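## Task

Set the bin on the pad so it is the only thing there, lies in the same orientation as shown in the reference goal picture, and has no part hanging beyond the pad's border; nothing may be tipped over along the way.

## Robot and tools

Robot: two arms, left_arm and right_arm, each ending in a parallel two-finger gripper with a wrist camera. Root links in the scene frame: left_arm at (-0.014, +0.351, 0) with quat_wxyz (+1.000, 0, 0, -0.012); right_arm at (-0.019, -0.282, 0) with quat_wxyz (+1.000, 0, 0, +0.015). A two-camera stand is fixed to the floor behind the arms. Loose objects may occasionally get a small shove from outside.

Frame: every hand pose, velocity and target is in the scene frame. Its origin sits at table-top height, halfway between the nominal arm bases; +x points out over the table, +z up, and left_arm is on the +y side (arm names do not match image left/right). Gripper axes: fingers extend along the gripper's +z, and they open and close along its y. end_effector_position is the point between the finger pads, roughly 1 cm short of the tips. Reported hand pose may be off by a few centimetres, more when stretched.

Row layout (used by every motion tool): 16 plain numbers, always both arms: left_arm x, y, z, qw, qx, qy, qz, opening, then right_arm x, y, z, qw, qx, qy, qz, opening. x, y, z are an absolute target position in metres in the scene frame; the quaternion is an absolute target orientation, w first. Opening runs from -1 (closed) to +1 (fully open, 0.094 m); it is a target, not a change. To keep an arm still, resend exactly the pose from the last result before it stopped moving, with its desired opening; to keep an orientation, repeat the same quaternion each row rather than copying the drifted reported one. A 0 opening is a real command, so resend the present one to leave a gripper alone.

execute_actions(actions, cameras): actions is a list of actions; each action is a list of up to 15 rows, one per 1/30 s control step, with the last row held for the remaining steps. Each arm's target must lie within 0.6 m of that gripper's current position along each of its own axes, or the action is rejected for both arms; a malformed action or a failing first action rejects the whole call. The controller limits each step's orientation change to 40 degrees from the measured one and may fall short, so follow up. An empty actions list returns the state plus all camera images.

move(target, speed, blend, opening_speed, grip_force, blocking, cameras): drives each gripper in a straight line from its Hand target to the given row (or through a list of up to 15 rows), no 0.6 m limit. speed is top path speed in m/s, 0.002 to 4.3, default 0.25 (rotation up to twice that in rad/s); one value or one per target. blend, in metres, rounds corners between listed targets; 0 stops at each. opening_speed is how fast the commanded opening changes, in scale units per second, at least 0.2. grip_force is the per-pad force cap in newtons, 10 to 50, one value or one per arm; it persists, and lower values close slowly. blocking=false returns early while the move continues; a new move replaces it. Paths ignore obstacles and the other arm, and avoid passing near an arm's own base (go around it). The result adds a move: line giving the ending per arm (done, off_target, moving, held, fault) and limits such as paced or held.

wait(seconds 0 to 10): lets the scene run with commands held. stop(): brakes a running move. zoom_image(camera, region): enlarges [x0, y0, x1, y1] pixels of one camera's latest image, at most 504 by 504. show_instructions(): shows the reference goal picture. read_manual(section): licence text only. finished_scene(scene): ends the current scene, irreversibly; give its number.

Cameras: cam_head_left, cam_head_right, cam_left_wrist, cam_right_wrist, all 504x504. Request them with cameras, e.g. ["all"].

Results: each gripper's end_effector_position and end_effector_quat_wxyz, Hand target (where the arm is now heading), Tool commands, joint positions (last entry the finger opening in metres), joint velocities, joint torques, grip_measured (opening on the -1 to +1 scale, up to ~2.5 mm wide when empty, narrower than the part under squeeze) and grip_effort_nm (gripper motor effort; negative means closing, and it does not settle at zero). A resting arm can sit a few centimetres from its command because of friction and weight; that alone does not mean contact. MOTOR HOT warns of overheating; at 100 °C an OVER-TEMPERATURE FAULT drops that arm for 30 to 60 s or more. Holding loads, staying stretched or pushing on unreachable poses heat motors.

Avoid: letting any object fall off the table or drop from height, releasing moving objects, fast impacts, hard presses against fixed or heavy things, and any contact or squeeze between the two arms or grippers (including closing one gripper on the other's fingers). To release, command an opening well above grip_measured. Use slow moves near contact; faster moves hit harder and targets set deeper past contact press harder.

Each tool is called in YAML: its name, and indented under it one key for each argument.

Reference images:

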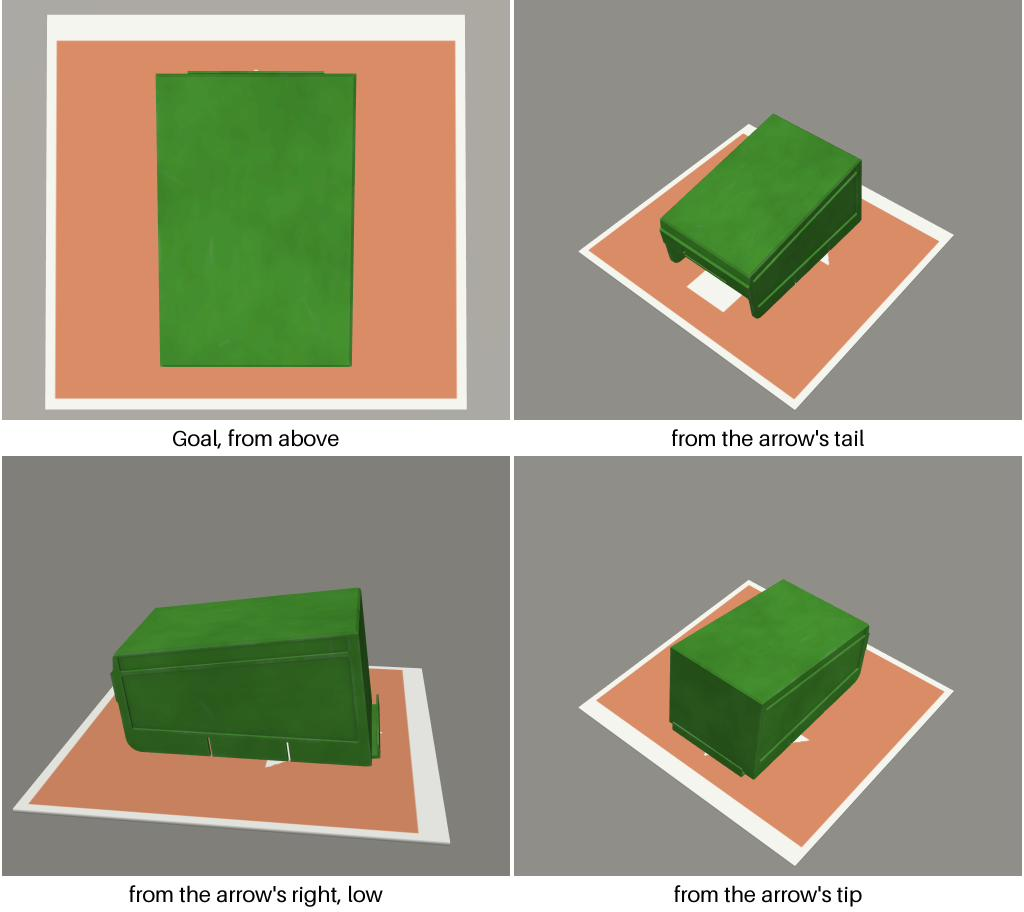

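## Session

execute_actions:
  actions: []

show_instructions:

Scene clock: 0.00 s.
left_arm: end_effector_position=(+0.2118, +0.2719, +0.1199) grip_measured=+1.000 grip_effort_nm=n/a end_effector_quat_wxyz=(+0.055, +0.878, +0.470, -0.067) | right_arm: end_effector_position=(+0.5850, -0.4883, +0.1822) grip_measured=+1.000 grip_effort_nm=n/a end_effector_quat_wxyz=(-0.029, +0.245, +0.969, +0.018)
Joint positions: left_arm=[-0.187 1.026 0.694 -1.271 0.171 1.95 0.094] | right_arm=[-0.367 2.098 2.114 -1.648 -0.031 0.156 0.094]
Joint velocities: within noise
Joint torques (N m): no reading
Heat: left arm: hottest elbow 21 °C; right arm: hottest shoulder 20 °C.
Hand target: left_arm +0.2183, +0.2705, +0.1258; +0.060, +0.879, +0.470, -0.061 | right_arm +0.5900, -0.4901, +0.1854; -0.022, +0.245, +0.969, +0.018
Tool commands: left_gripper/opening=+1.0 right_gripper/opening=+1.0

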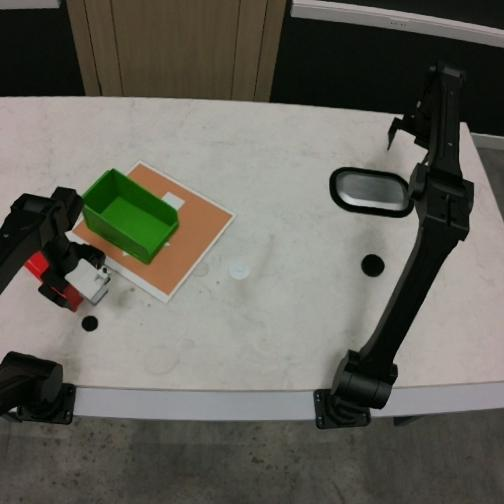

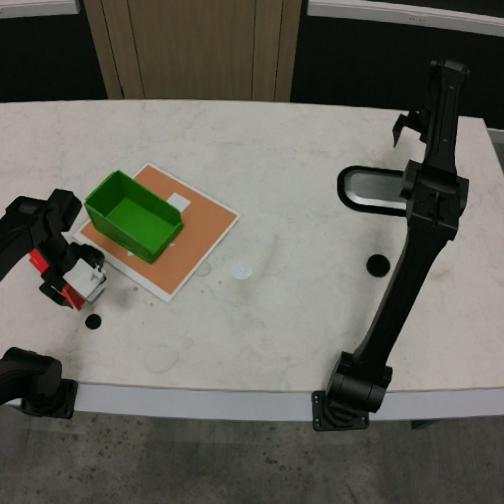

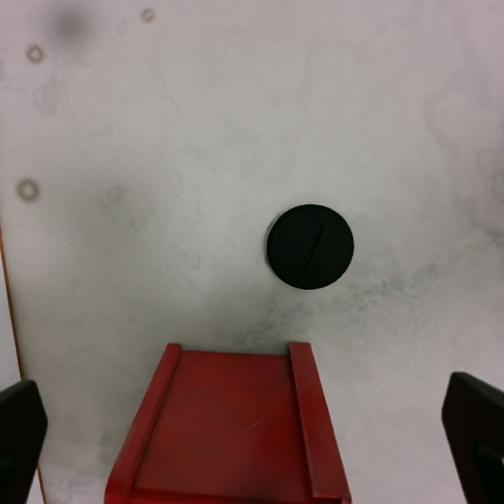

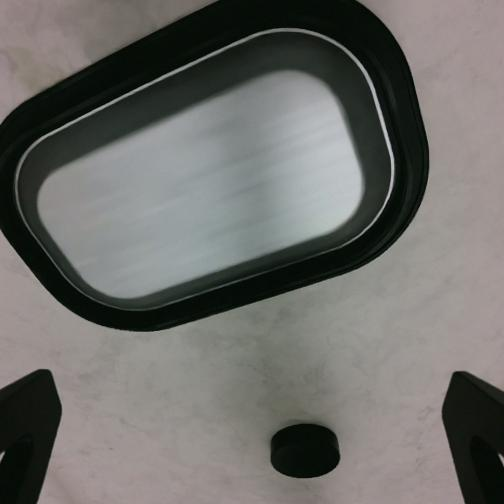

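Reference images for this scene: manual.

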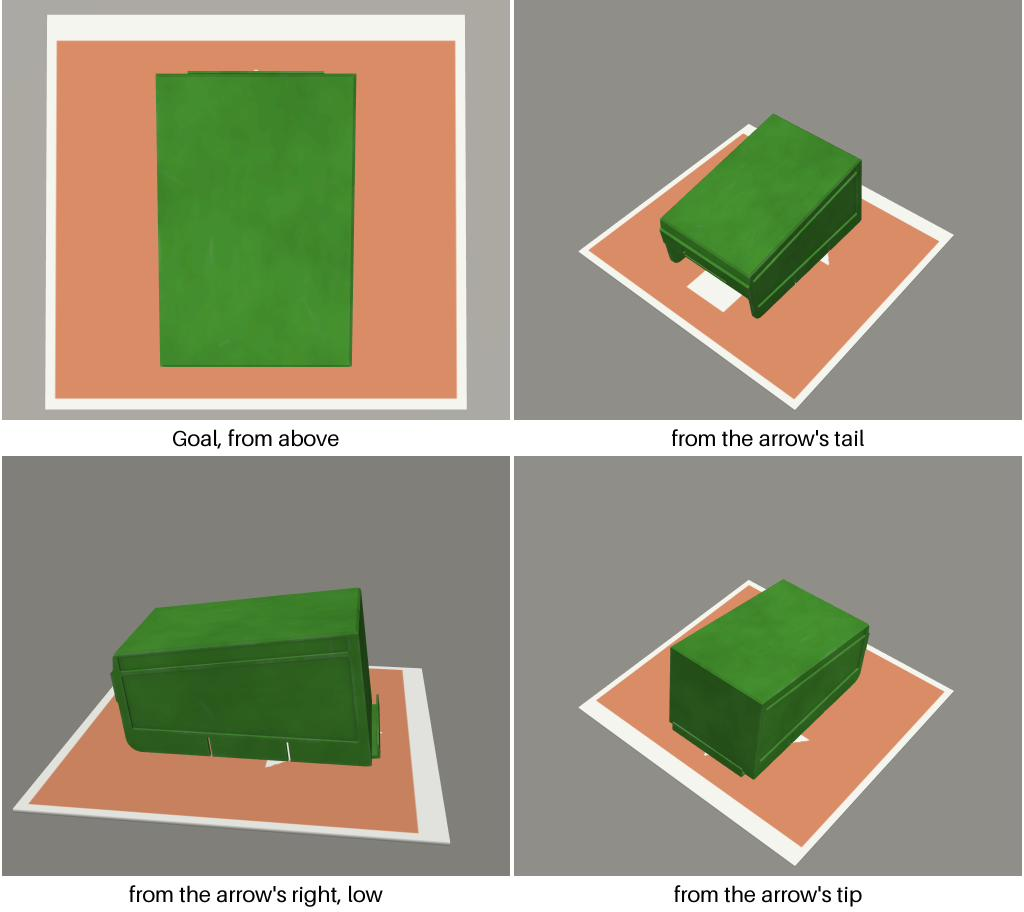

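zoom_image:
  camera: "cam_head_left"
  region: [20, 140, 250, 340]

zoom_image:
  camera: "cam_head_right"
  region: [20, 140, 250, 340]

zoom_image:
  camera: "cam_head_left"
  region: [300, 50, 504, 300]

Scaled by 2.191 from the camera's 504x504 image, which has a finer 720x720 frame.

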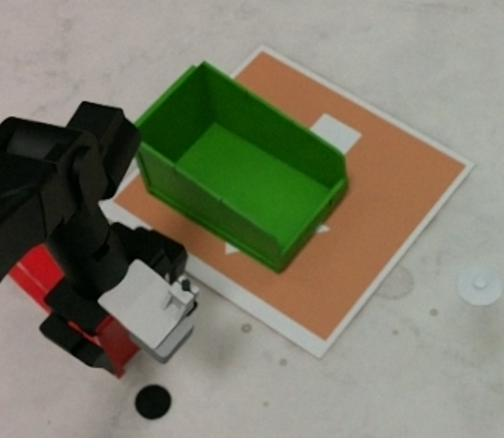

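Scaled by 2.191 from the camera's 504x504 image, which has a finer 720x720 frame.

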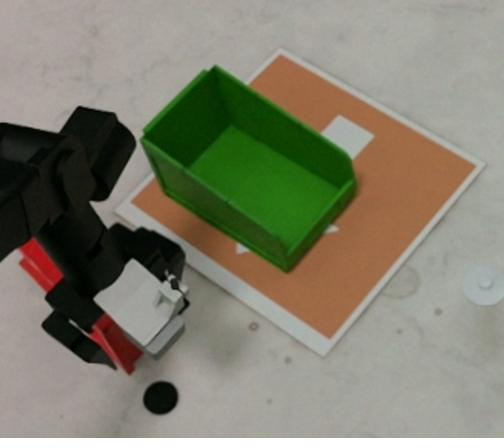

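Scaled by 2.016 from the camera's 504x504 image, which has a finer 720x720 frame.

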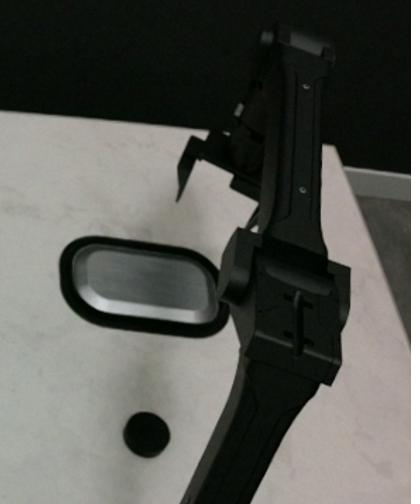

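move:
  target:
    - [0.25, 0.25, 0.3, 0.2588, 0, 0.9659, 0, 1, 0.5, -0.4, 0.3, 0.3, 0.1, 0.94, 0.0, 1]
    - [0.44, 0.18, 0.42, 0.2588, 0, 0.9659, 0, 1, 0.35, -0.2, 0.3, 0.483, -0.483, 0.6295, 0.3706, 1]
  cameras: ["all"]
  speed: 0.3
  blend: [0.04, 0]

Scene clock: 50.80 s.
left_arm: end_effector_position=(+0.4295, +0.1805, +0.4023) grip_measured=+1.000 grip_effort_nm=-0.01 end_effector_quat_wxyz=(+0.249, -0.001, +0.969, +0.005) | right_arm: end_effector_position=(+0.3408, -0.2024, +0.2882) grip_measured=+1.000 grip_effort_nm=0.00 end_effector_quat_wxyz=(+0.480, -0.470, +0.638, +0.376)
Joint positions: left_arm=[-0.421 1.334 1.617 -1.397 -0.217 -0.396 0.094] | right_arm=[-0.285 1.211 0.94 -1.238 -1.311 -1.477 0.094]
Joint torques (N m): left_arm=[0.56 -11.4 14.6 0.66 0.03 0.06] | right_arm=[0.62 -7.24 12.3 -0.16 -0.56 -0.16]
Heat: left arm: hottest elbow 24 °C; right arm: hottest shoulder 23 °C.
Hand target: left_arm +0.4393, +0.1804, +0.4195; +0.259, +0.000, +0.966, +0.000 | right_arm +0.3494, -0.1999, +0.2999; +0.483, -0.482, +0.630, +0.370
Off the commanded pose: left_arm 0.021 m, 1 deg | right_arm 0.015 m, 2 deg.
move: off_target (left_arm, right_arm)

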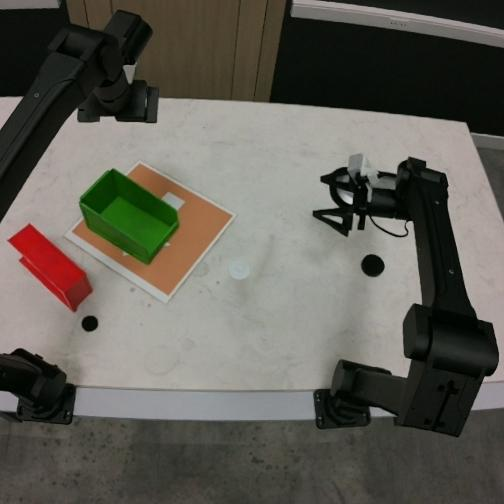

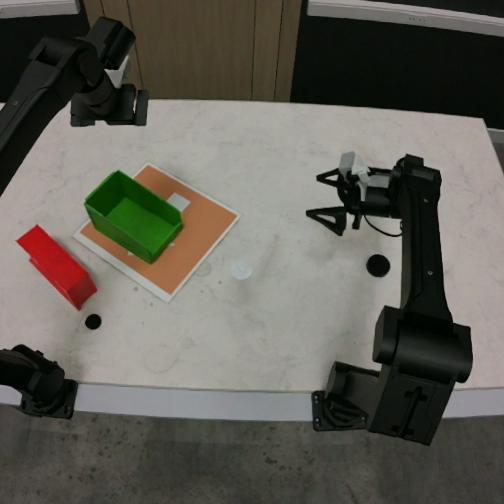

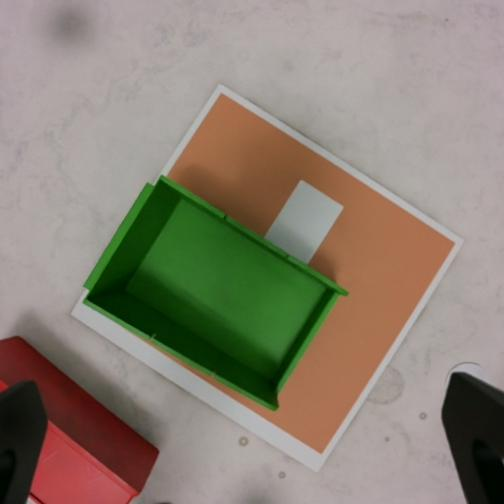

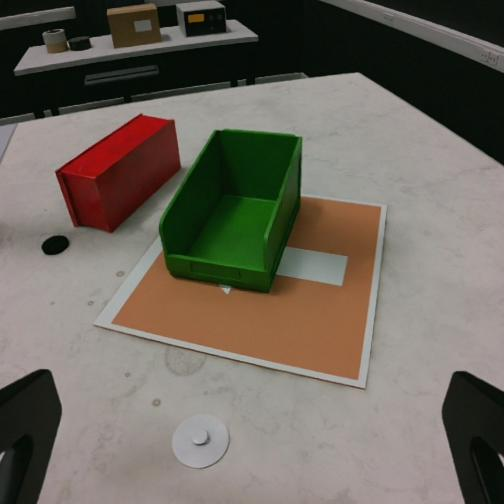

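zoom_image:
  camera: "cam_left_wrist"
  region: [60, 70, 480, 480]

zoom_image:
  camera: "cam_right_wrist"
  region: [90, 110, 400, 400]

Scaled by 1.200 from the camera's 504x504 image, which has a finer 720x720 frame.

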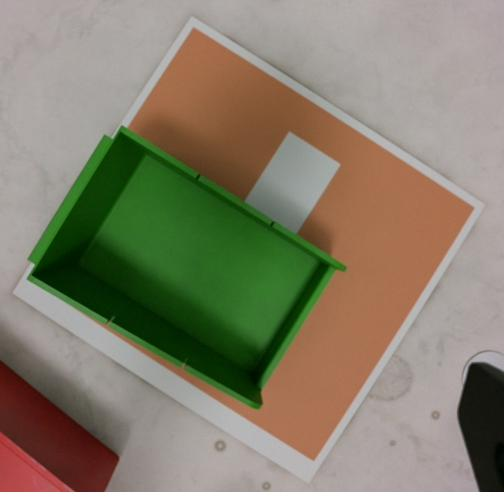

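Scaled by 1.626 from the camera's 504x504 image, which has a finer 720x720 frame.

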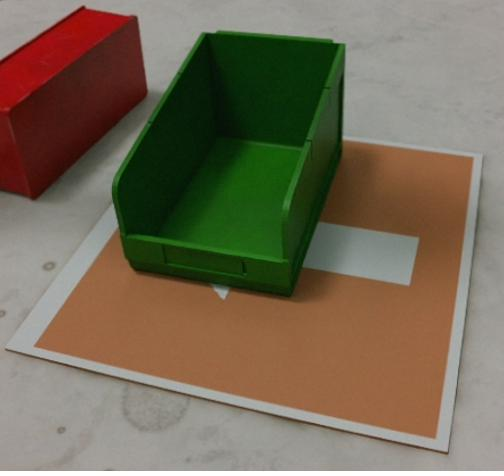

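move:
  target:
    - [0.5, 0.187, 0.25, 0, -0.4955, 0.8686, 0, 0.4, 0.3408, -0.2024, 0.2882, 0.48, -0.47, 0.638, 0.376, 1]
  cameras: ["all"]
  speed: 0.25

Scene clock: 169.50 s.
left_arm: end_effector_position=(+0.4854, +0.1883, +0.2405) grip_measured=+0.402 grip_effort_nm=-0.10 end_effector_quat_wxyz=(-0.006, -0.486, +0.874, +0.009) | right_arm: end_effector_position=(+0.3407, -0.2024, +0.2882) grip_measured=+1.000 grip_effort_nm=0.00 end_effector_quat_wxyz=(+0.480, -0.470, +0.638, +0.376)
Joint positions: left_arm=[-0.291 1.728 1.713 -1.577 -0.004 -1.331 0.066] | right_arm=[-0.285 1.211 0.94 -1.238 -1.311 -1.478 0.094]
Joint torques (N m): left_arm=[0.38 -17.32 13.72 -0.23 0.12 -0.15] | right_arm=[-0.15 -7.36 8.95 -0.1 -0.72 -0.04]
Heat: left arm: hottest elbow 33 °C; right arm: hottest elbow 27 °C.
Hand target: left_arm +0.4994, +0.1873, +0.2500; +0.000, -0.495, +0.869, +0.000 | right_arm +0.3407, -0.2023, +0.2882; +0.480, -0.470, +0.638, +0.376
Off the commanded pose: left_arm 0.017 m, 2 deg | right_arm 0.000 m, 0 deg.
move: off_target (left_arm)

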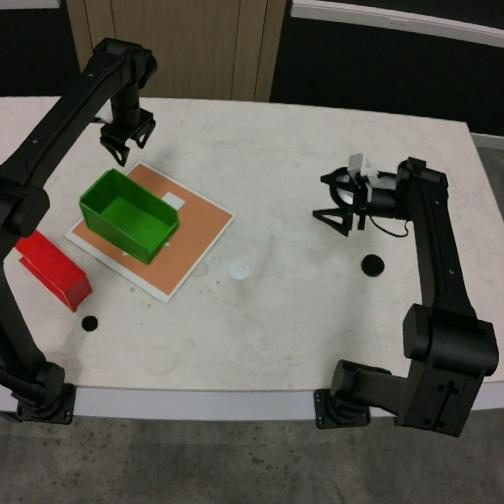

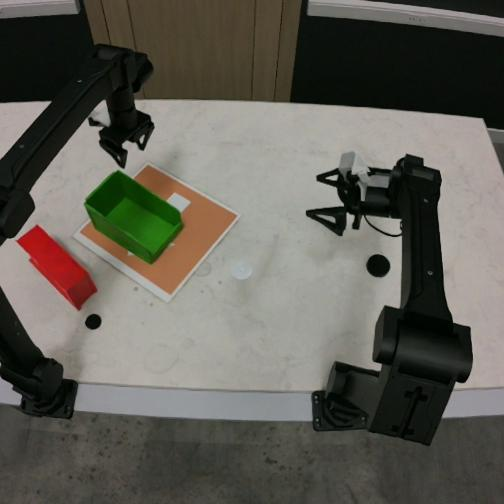

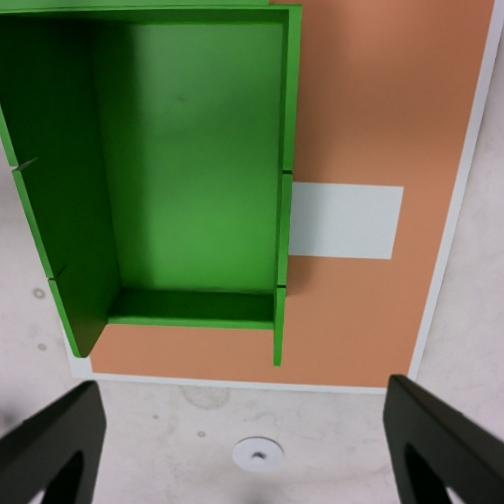

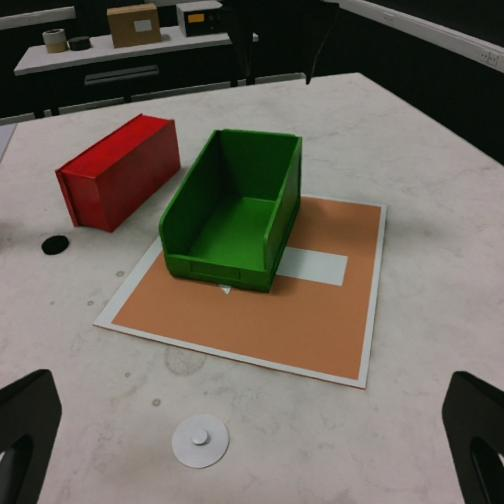

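move:
  target:
    - [0.512, 0.179, 0.165, 0, -0.4886, 0.8725, 0, 0.4, 0.3408, -0.2024, 0.2882, 0.48, -0.47, 0.638, 0.376, 1]
  cameras: ["cam_left_wrist", "cam_right_wrist"]
  speed: 0.12

Scene clock: 180.17 s.
left_arm: end_effector_position=(+0.5117, +0.1797, +0.1801) grip_measured=+0.402 grip_effort_nm=-0.09 end_effector_quat_wxyz=(+0.008, -0.486, +0.874, -0.006) | right_arm: end_effector_position=(+0.3407, -0.2024, +0.2882) grip_measured=+1.000 grip_effort_nm=0.00 end_effector_quat_wxyz=(+0.480, -0.470, +0.638, +0.376)
Joint positions: left_arm=[-0.291 1.788 1.637 -1.399 -0.004 -1.331 0.066] | right_arm=[-0.285 1.211 0.94 -1.238 -1.311 -1.478 0.094]
Joint torques (N m): left_arm=[-0.15 -18.43 8.38 0.76 0.12 -0.11] | right_arm=[-1.2 -8.23 8.98 -0.24 -0.71 -0.06]
Heat: left arm: hottest elbow 33 °C; right arm: hottest elbow 26 °C.
Hand target: left_arm +0.5117, +0.1792, +0.1652; +0.000, -0.489, +0.873, +0.000 | right_arm +0.3407, -0.2023, +0.2882; +0.480, -0.470, +0.638, +0.376
Off the commanded pose: left_arm 0.015 m, 1 deg | right_arm 0.000 m, 0 deg.
move: off_target (left_arm)
Images, in order (width x height): cam_left_wrist 504x504, cam_right_wrist 504x504.

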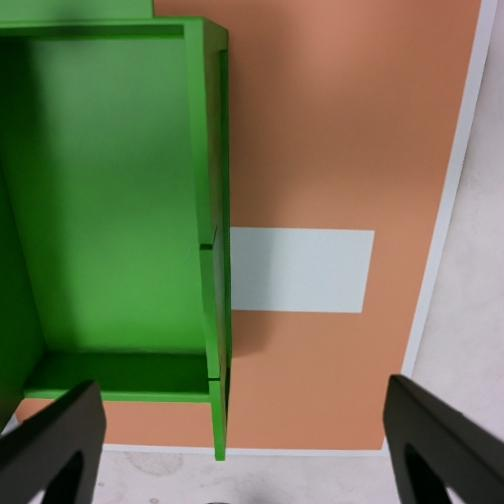

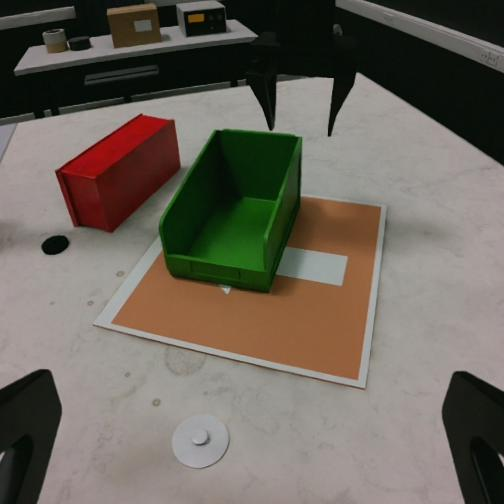

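move:
  target:
    - [0.493, 0.183, 0.165, 0, -0.4886, 0.8725, 0, 0.4, 0.3408, -0.2024, 0.2882, 0.48, -0.47, 0.638, 0.376, 1]
  cameras: ["cam_left_wrist"]
  speed: 0.12

Scene clock: 185.90 s.
left_arm: end_effector_position=(+0.4963, +0.1848, +0.1690) grip_measured=+0.402 grip_effort_nm=-0.09 end_effector_quat_wxyz=(+0.002, -0.486, +0.874, +0.001) | right_arm: end_effector_position=(+0.3407, -0.2024, +0.2882) grip_measured=+1.000 grip_effort_nm=0.00 end_effector_quat_wxyz=(+0.480, -0.470, +0.638, +0.376)
Joint positions: left_arm=[-0.291 1.763 1.573 -1.38 -0.004 -1.331 0.066] | right_arm=[-0.285 1.211 0.94 -1.238 -1.311 -1.478 0.094]
Joint torques (N m): left_arm=[-0.38 -20.07 7.87 0.72 0.12 -0.14] | right_arm=[-0.44 -8.23 8.8 -0.16 -0.73 -0.06]
Heat: left arm: hottest elbow 32 °C; right arm: hottest elbow 26 °C.
Hand target: left_arm +0.4929, +0.1831, +0.1650; +0.000, -0.489, +0.873, +0.000 | right_arm +0.3407, -0.2023, +0.2882; +0.480, -0.470, +0.638, +0.376
Off the commanded pose: left_arm 0.005 m, 0 deg | right_arm 0.000 m, 0 deg.
move: done
Images, in order (width x height): cam_left_wrist 504x504.

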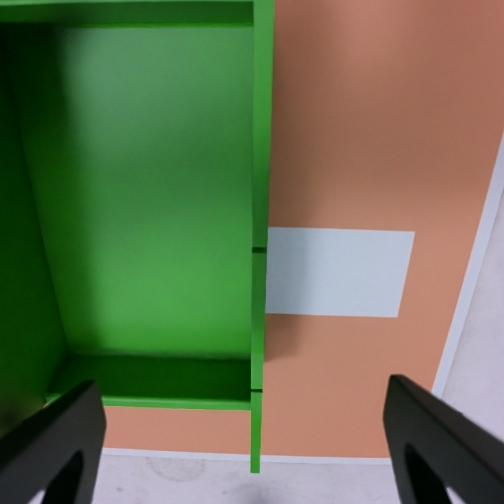

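move:
  target:
    - [0.491, 0.182, 0.09, 0, -0.4886, 0.8725, 0, 0.4, 0.3408, -0.2024, 0.2882, 0.48, -0.47, 0.638, 0.376, 1]
  cameras: ["all"]
  speed: 0.08

Scene clock: 189.87 s.
left_arm: end_effector_position=(+0.4947, +0.1852, +0.1068) grip_measured=+0.402 grip_effort_nm=-0.09 end_effector_quat_wxyz=(+0.010, -0.486, +0.874, -0.008) | right_arm: end_effector_position=(+0.3407, -0.2024, +0.2882) grip_measured=+1.000 grip_effort_nm=0.00 end_effector_quat_wxyz=(+0.480, -0.470, +0.638, +0.376)
Joint positions: left_arm=[-0.291 1.788 1.438 -1.196 -0.004 -1.331 0.066] | right_arm=[-0.285 1.211 0.94 -1.238 -1.311 -1.478 0.094]
Joint torques (N m): left_arm=[-0.56 -17.49 7.73 0.83 0.11 -0.17] | right_arm=[-0.44 -7.3 8.8 -0.06 -0.73 -0.03]
Heat: left arm: hottest elbow 31 °C; right arm: hottest elbow 26 °C.
Hand target: left_arm +0.4906, +0.1823, +0.0903; +0.000, -0.489, +0.873, +0.000 | right_arm +0.3407, -0.2023, +0.2882; +0.480, -0.470, +0.638, +0.376
Off the commanded pose: left_arm 0.017 m, 1 deg | right_arm 0.000 m, 0 deg.
move: off_target (left_arm)

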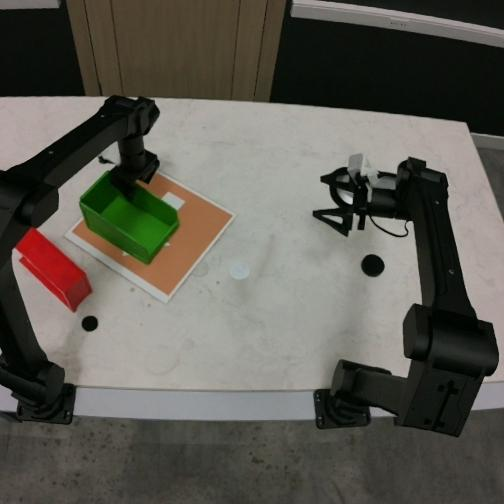

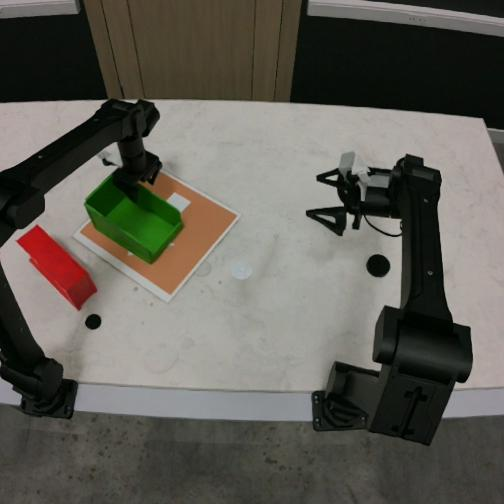

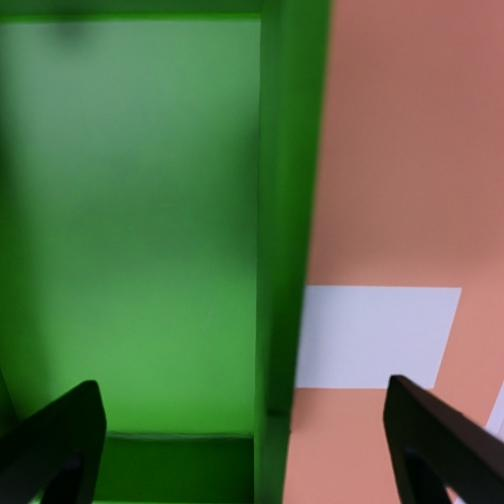

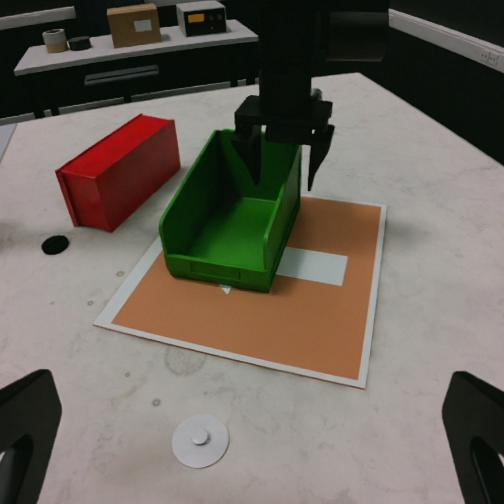

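zoom_image:
  camera: "cam_right_wrist"
  region: [150, 90, 360, 300]

Scaled by 2.400 from the camera's 504x504 image, which has a finer 720x720 frame.

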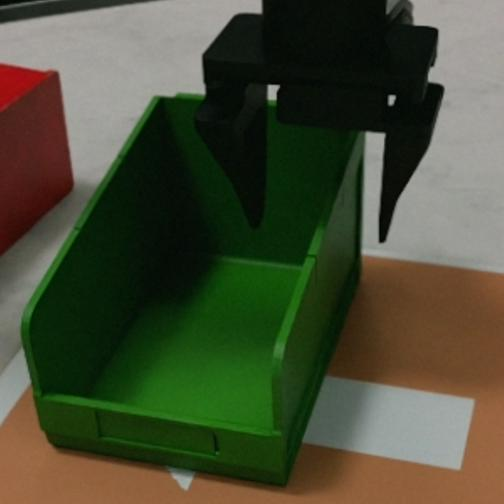

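move:
  target:
    - [0.491, 0.182, 0.09, 0, -0.4886, 0.8725, 0, -1, 0.3408, -0.2024, 0.2882, 0.48, -0.47, 0.638, 0.376, 1]
  cameras: ["cam_left_wrist", "cam_right_wrist"]
  speed: 0.05
  opening_speed: 0.5
  grip_force: [35, 35]

Scene clock: 198.00 s.
left_arm: end_effector_position=(+0.4955, +0.1848, +0.1068) grip_measured=-0.888 grip_effort_nm=-0.72 end_effector_quat_wxyz=(+0.011, -0.487, +0.873, -0.009) | right_arm: end_effector_position=(+0.3407, -0.2024, +0.2882) grip_measured=+1.000 grip_effort_nm=0.00 end_effector_quat_wxyz=(+0.480, -0.470, +0.638, +0.376)
Joint positions: left_arm=[-0.291 1.788 1.438 -1.192 -0.003 -1.332 0.005] | right_arm=[-0.285 1.211 0.94 -1.238 -1.311 -1.478 0.094]
Joint torques (N m): left_arm=[-0.62 -17.44 7.75 0.66 0.07 -0.16] | right_arm=[-0.73 -7.41 8.91 -0.02 -0.74 -0.05]
Heat: left arm: hottest elbow 30 °C; right arm: hottest elbow 26 °C.
Hand target: left_arm +0.4907, +0.1822, +0.0903; +0.000, -0.489, +0.872, +0.000 | right_arm +0.3407, -0.2023, +0.2882; +0.480, -0.470, +0.638, +0.376
Off the commanded pose: left_arm 0.018 m, 2 deg | right_arm 0.000 m, 0 deg.
grip_force (N): 35, 35
move: off_target (left_arm)
Images, in order (width x height): cam_left_wrist 504x504, cam_right_wrist 504x504.

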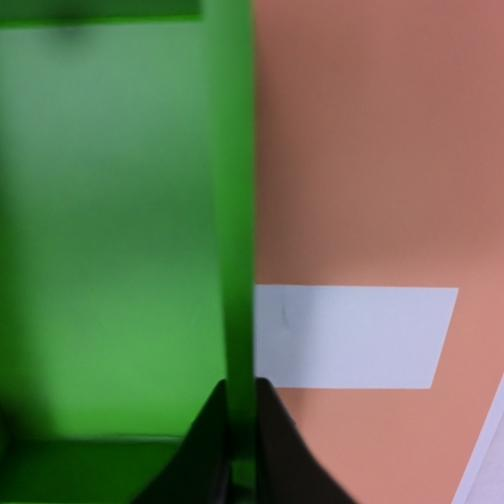

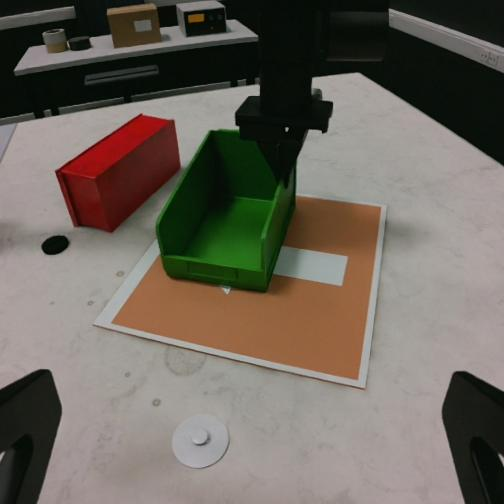

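move:
  target:
    - [0.492, 0.182, 0.14, 0, -0.4886, 0.8725, 0, -1, 0.3408, -0.2024, 0.2882, 0.48, -0.47, 0.638, 0.376, 1]
    - [0.48, 0.17, 0.26, 0, -0.4886, 0.8725, 0, -1, 0.3408, -0.2024, 0.2882, 0.48, -0.47, 0.638, 0.376, 1]
  cameras: ["all"]
  speed: 0.08
  blend: [0.02, 0]

Scene clock: 231.30 s.
left_arm: end_effector_position=(+0.4698, +0.1796, +0.2311) grip_measured=-0.888 grip_effort_nm=-0.76 end_effector_quat_wxyz=(-0.018, -0.487, +0.873, +0.023) | right_arm: end_effector_position=(+0.3407, -0.2024, +0.2882) grip_measured=+1.000 grip_effort_nm=0.00 end_effector_quat_wxyz=(+0.480, -0.470, +0.638, +0.376)
Joint positions: left_arm=[-0.316 1.721 1.679 -1.587 -0.003 -1.357 0.005] | right_arm=[-0.285 1.211 0.94 -1.238 -1.311 -1.478 0.094]
Joint torques (N m): left_arm=[-0.85 -19.96 14.34 -0.53 0.11 -0.2] | right_arm=[-0.38 -8 8.76 -0.32 -0.75 -0.04]
Heat: left arm: hottest elbow 28 °C; right arm: hottest elbow 25 °C.
Hand target: left_arm +0.4786, +0.1707, +0.2598; +0.000, -0.488, +0.873, -0.001 | right_arm +0.3407, -0.2023, +0.2882; +0.480, -0.470, +0.638, +0.376
Off the commanded pose: left_arm 0.032 m, 3 deg | right_arm 0.000 m, 0 deg.
grip_force (N): 35, 35
move: off_target (left_arm)

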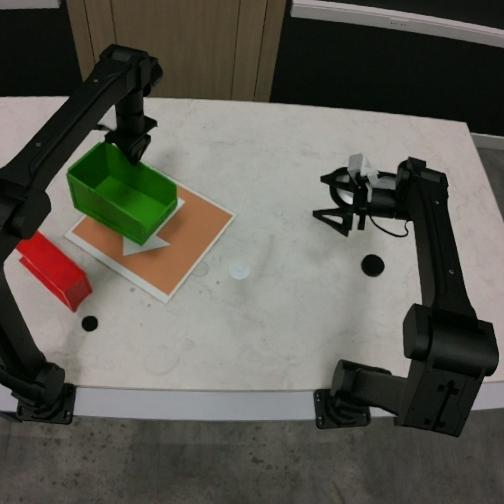

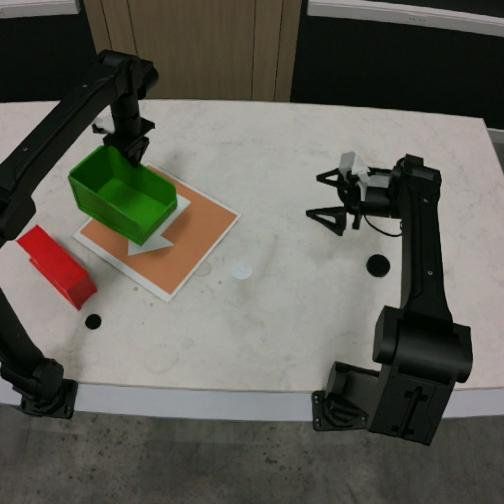

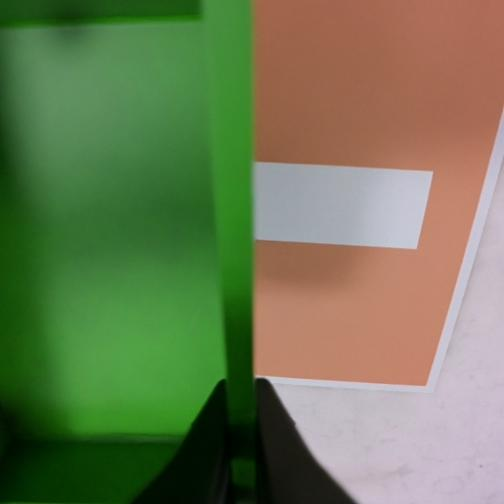

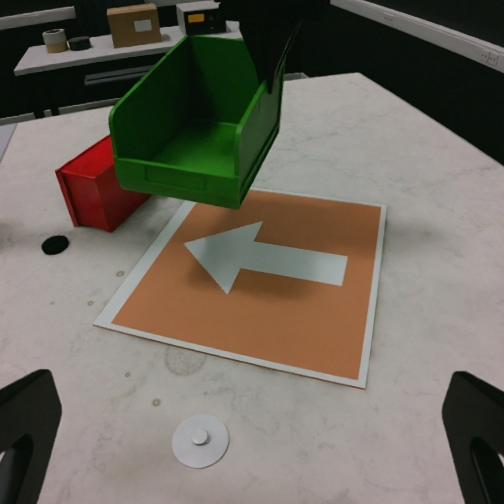

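move:
  target:
    - [0.43, 0.13, 0.28, 0.4056, -0.4056, 0.5794, -0.5794, -1, 0.3408, -0.2024, 0.2882, 0.48, -0.47, 0.638, 0.376, 1]
  cameras: ["all"]
  speed: 0.15

Scene clock: 239.50 s.
left_arm: end_effector_position=(+0.4320, +0.1337, +0.2779) grip_measured=-0.889 grip_effort_nm=-0.76 end_effector_quat_wxyz=(+0.406, -0.408, +0.586, -0.570) | right_arm: end_effector_position=(+0.3407, -0.2024, +0.2882) grip_measured=+1.000 grip_effort_nm=0.00 end_effector_quat_wxyz=(+0.480, -0.470, +0.638, +0.376)
Joint positions: left_arm=[-0.487 1.176 0.553 0.602 -0.167 -1.564 0.005] | right_arm=[-0.285 1.211 0.94 -1.238 -1.311 -1.478 0.094]
Joint torques (N m): left_arm=[-0.85 -8.88 8.69 3.38 -0.15 -0.05] | right_arm=[0.03 -7.41 8.83 0.16 -0.72 -0.05]
Heat: left arm: hottest elbow 28 °C; right arm: hottest elbow 25 °C.
Hand target: left_arm +0.4299, +0.1301, +0.2798; +0.405, -0.406, +0.580, -0.579 | right_arm +0.3407, -0.2023, +0.2882; +0.480, -0.470, +0.638, +0.376
Off the commanded pose: left_arm 0.005 m, 1 deg | right_arm 0.000 m, 0 deg.
grip_force (N): 35, 35
move: done

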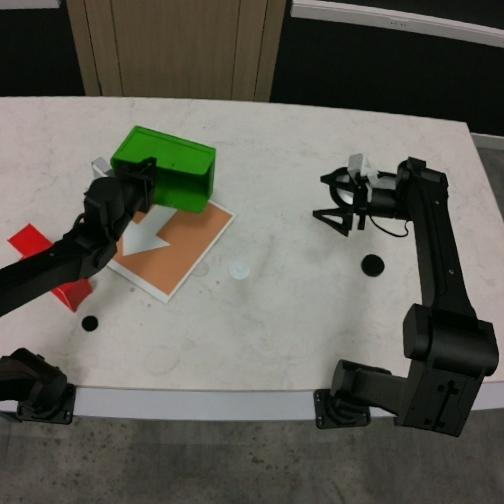

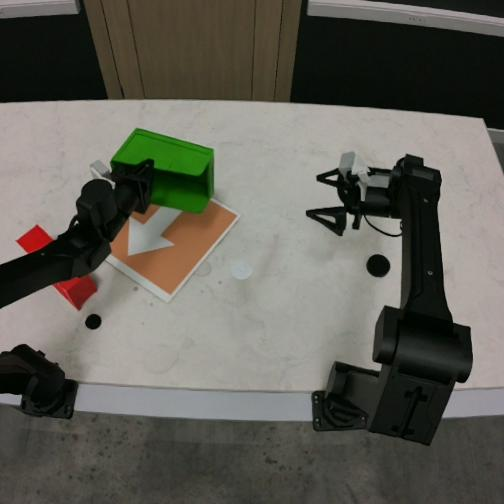

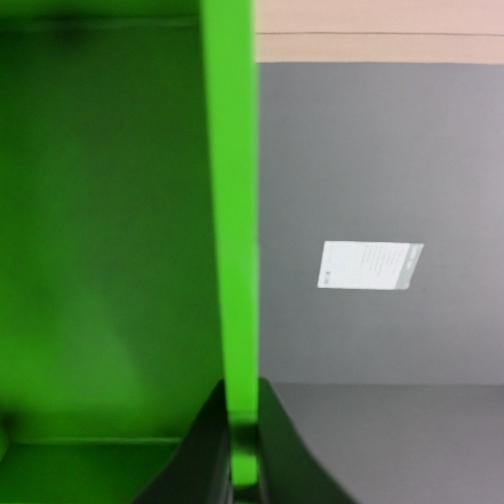

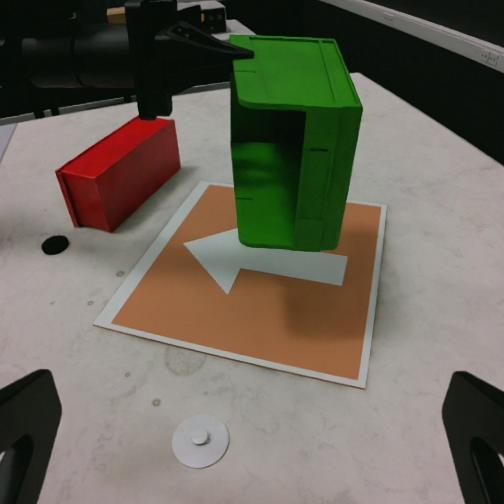

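move:
  target:
    - [0.43, 0.13, 0.17, 0.4056, -0.4056, 0.5794, -0.5794, -1, 0.3408, -0.2024, 0.2882, 0.48, -0.47, 0.638, 0.376, 1]
    - [0.43, 0.13, 0.145, 0.4056, -0.4056, 0.5794, -0.5794, -1, 0.3408, -0.2024, 0.2882, 0.48, -0.47, 0.638, 0.376, 1]
  cameras: ["all"]
  speed: [0.1, 0.04]
  blend: [0.01, 0]

Scene clock: 246.60 s.
left_arm: end_effector_position=(+0.4334, +0.1329, +0.1470) grip_measured=-0.889 grip_effort_nm=-0.76 end_effector_quat_wxyz=(+0.408, -0.406, +0.582, -0.574) | right_arm: end_effector_position=(+0.3407, -0.2024, +0.2882) grip_measured=+1.000 grip_effort_nm=0.00 end_effector_quat_wxyz=(+0.480, -0.470, +0.638, +0.376)
Joint positions: left_arm=[-0.487 1.628 0.431 1.188 -0.167 -1.564 0.005] | right_arm=[-0.285 1.211 0.94 -1.238 -1.311 -1.478 0.094]
Joint torques (N m): left_arm=[-0.79 -10.99 4.48 3.14 -0.15 -0.05] | right_arm=[-0.79 -7.18 8.9 -0.17 -0.74 -0.02]
Heat: left arm: hottest elbow 27 °C; right arm: hottest elbow 25 °C.
Hand target: left_arm +0.4300, +0.1300, +0.1452; +0.405, -0.406, +0.579, -0.579 | right_arm +0.3407, -0.2023, +0.2882; +0.480, -0.470, +0.638, +0.376
Off the commanded pose: left_arm 0.005 m, 1 deg | right_arm 0.000 m, 0 deg.
grip_force (N): 35, 35
move: done

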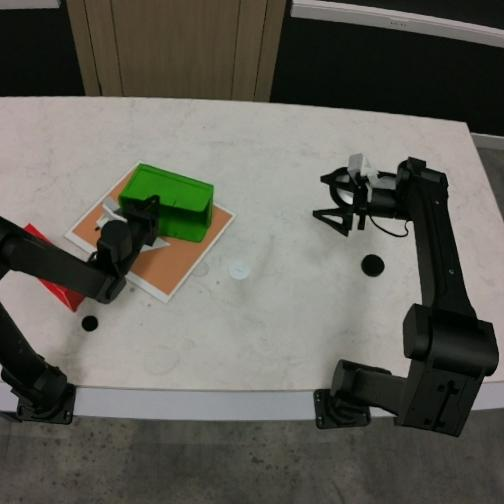

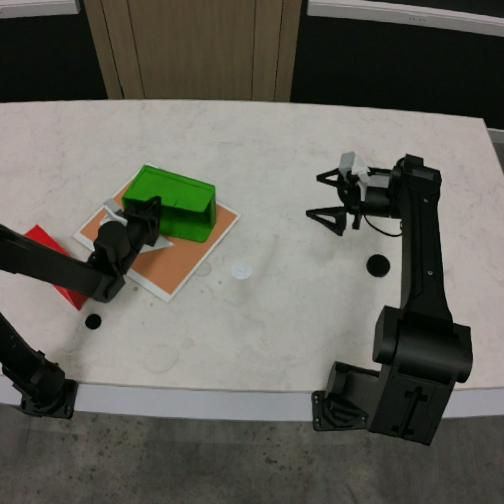

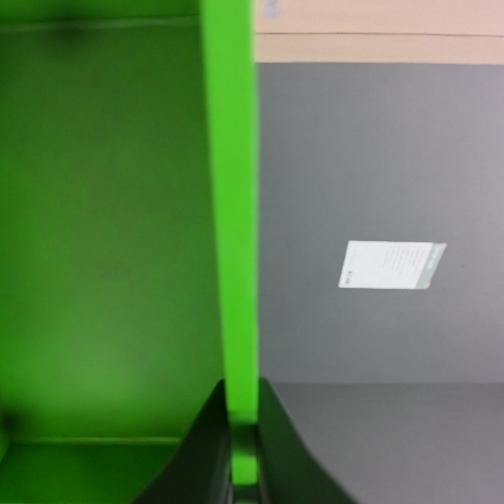

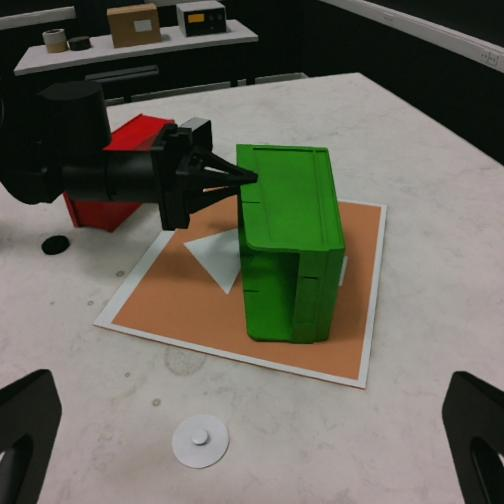

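move:
  target:
    - [0.43, 0.13, 0.13, 0.4056, -0.4056, 0.5794, -0.5794, -1, 0.3408, -0.2024, 0.2882, 0.48, -0.47, 0.638, 0.376, 1]
  cameras: ["cam_right_wrist"]
  speed: 0.04

zoom_image:
  camera: "cam_right_wrist"
  region: [150, 120, 400, 370]

Scene clock: 249.80 s.
left_arm: end_effector_position=(+0.4339, +0.1324, +0.1430) grip_measured=-0.889 grip_effort_nm=-0.76 end_effector_quat_wxyz=(+0.413, -0.401, +0.572, -0.584) | right_arm: end_effector_position=(+0.3407, -0.2024, +0.2882) grip_measured=+1.000 grip_effort_nm=0.00 end_effector_quat_wxyz=(+0.480, -0.470, +0.638, +0.376)
Joint positions: left_arm=[-0.487 1.679 0.431 1.272 -0.167 -1.564 0.005] | right_arm=[-0.285 1.211 0.94 -1.238 -1.311 -1.478 0.094]
Joint torques (N m): left_arm=[-0.85 -10.05 3.88 2.44 -0.14 -0.05] | right_arm=[-0.15 -7.94 8.7 -0.24 -0.75 -0.02]
Heat: left arm: hottest elbow 27 °C; right arm: hottest elbow 25 °C.
Hand target: left_arm +0.4298, +0.1301, +0.1303; +0.405, -0.405, +0.579, -0.579 | right_arm +0.3407, -0.2023, +0.2882; +0.480, -0.470, +0.638, +0.376
Off the commanded pose: left_arm 0.014 m, 1 deg | right_arm 0.000 m, 0 deg.
grip_force (N): 35, 35
move: off_target (left_arm)
Images, in order (width x height): cam_right_wrist 504x504.

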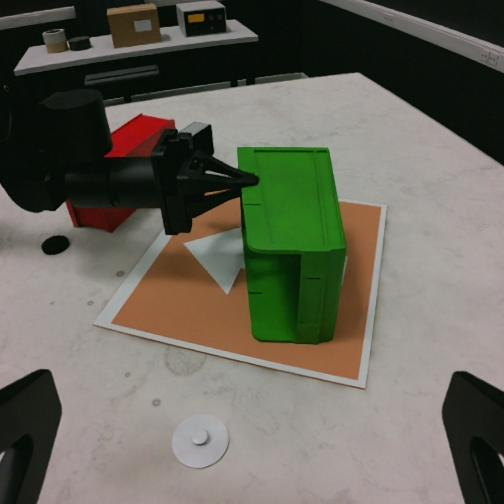

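Scaled by 2.016 from the camera's 504x504 image, which has a finer 720x720 frame.

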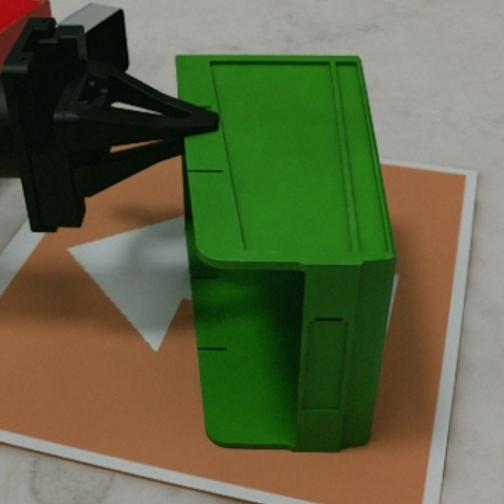

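move:
  target:
    - [0.43, 0.13, 0.12, 0.4056, -0.4056, 0.5794, -0.5794, -1, 0.3408, -0.2024, 0.2882, 0.48, -0.47, 0.638, 0.376, 1]
  cameras: ["cam_right_wrist", "cam_head_left"]
  speed: 0.04

Scene clock: 253.40 s.
left_arm: end_effector_position=(+0.4337, +0.1323, +0.1416) grip_measured=-0.889 grip_effort_nm=-0.76 end_effector_quat_wxyz=(+0.416, -0.397, +0.565, -0.591) | right_arm: end_effector_position=(+0.3407, -0.2024, +0.2882) grip_measured=+1.000 grip_effort_nm=0.00 end_effector_quat_wxyz=(+0.480, -0.470, +0.638, +0.376)
Joint positions: left_arm=[-0.488 1.71 0.431 1.326 -0.167 -1.563 0.005] | right_arm=[-0.285 1.211 0.94 -1.238 -1.311 -1.478 0.094]
Joint torques (N m): left_arm=[-0.73 -9.23 3.56 1.95 -0.13 -0.06] | right_arm=[-0.5 -7.88 8.9 0.01 -0.72 -0.12]
Heat: left arm: hottest elbow 27 °C; right arm: hottest elbow 25 °C.
Hand target: left_arm +0.4294, +0.1304, +0.1206; +0.406, -0.405, +0.579, -0.579 | right_arm +0.3407, -0.2023, +0.2882; +0.480, -0.470, +0.638, +0.376
Off the commanded pose: left_arm 0.022 m, 3 deg | right_arm 0.000 m, 0 deg.
grip_force (N): 35, 35
move: off_target (left_arm)
Images, in order (width x height): cam_head_left 504x504, cam_right_wrist 504x504.

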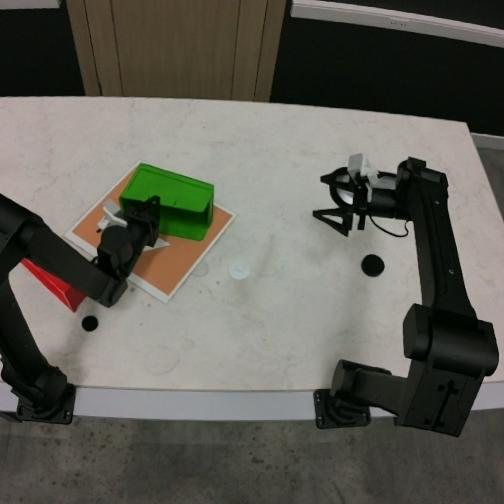

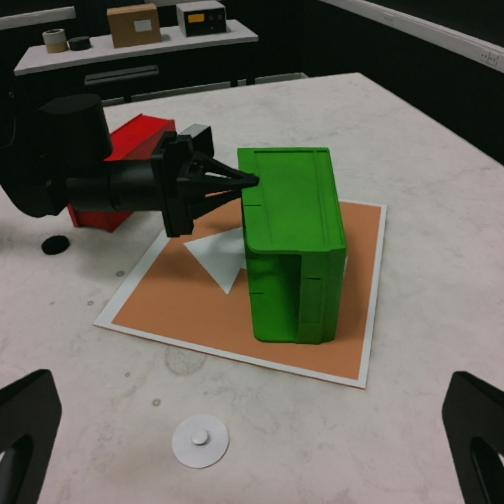

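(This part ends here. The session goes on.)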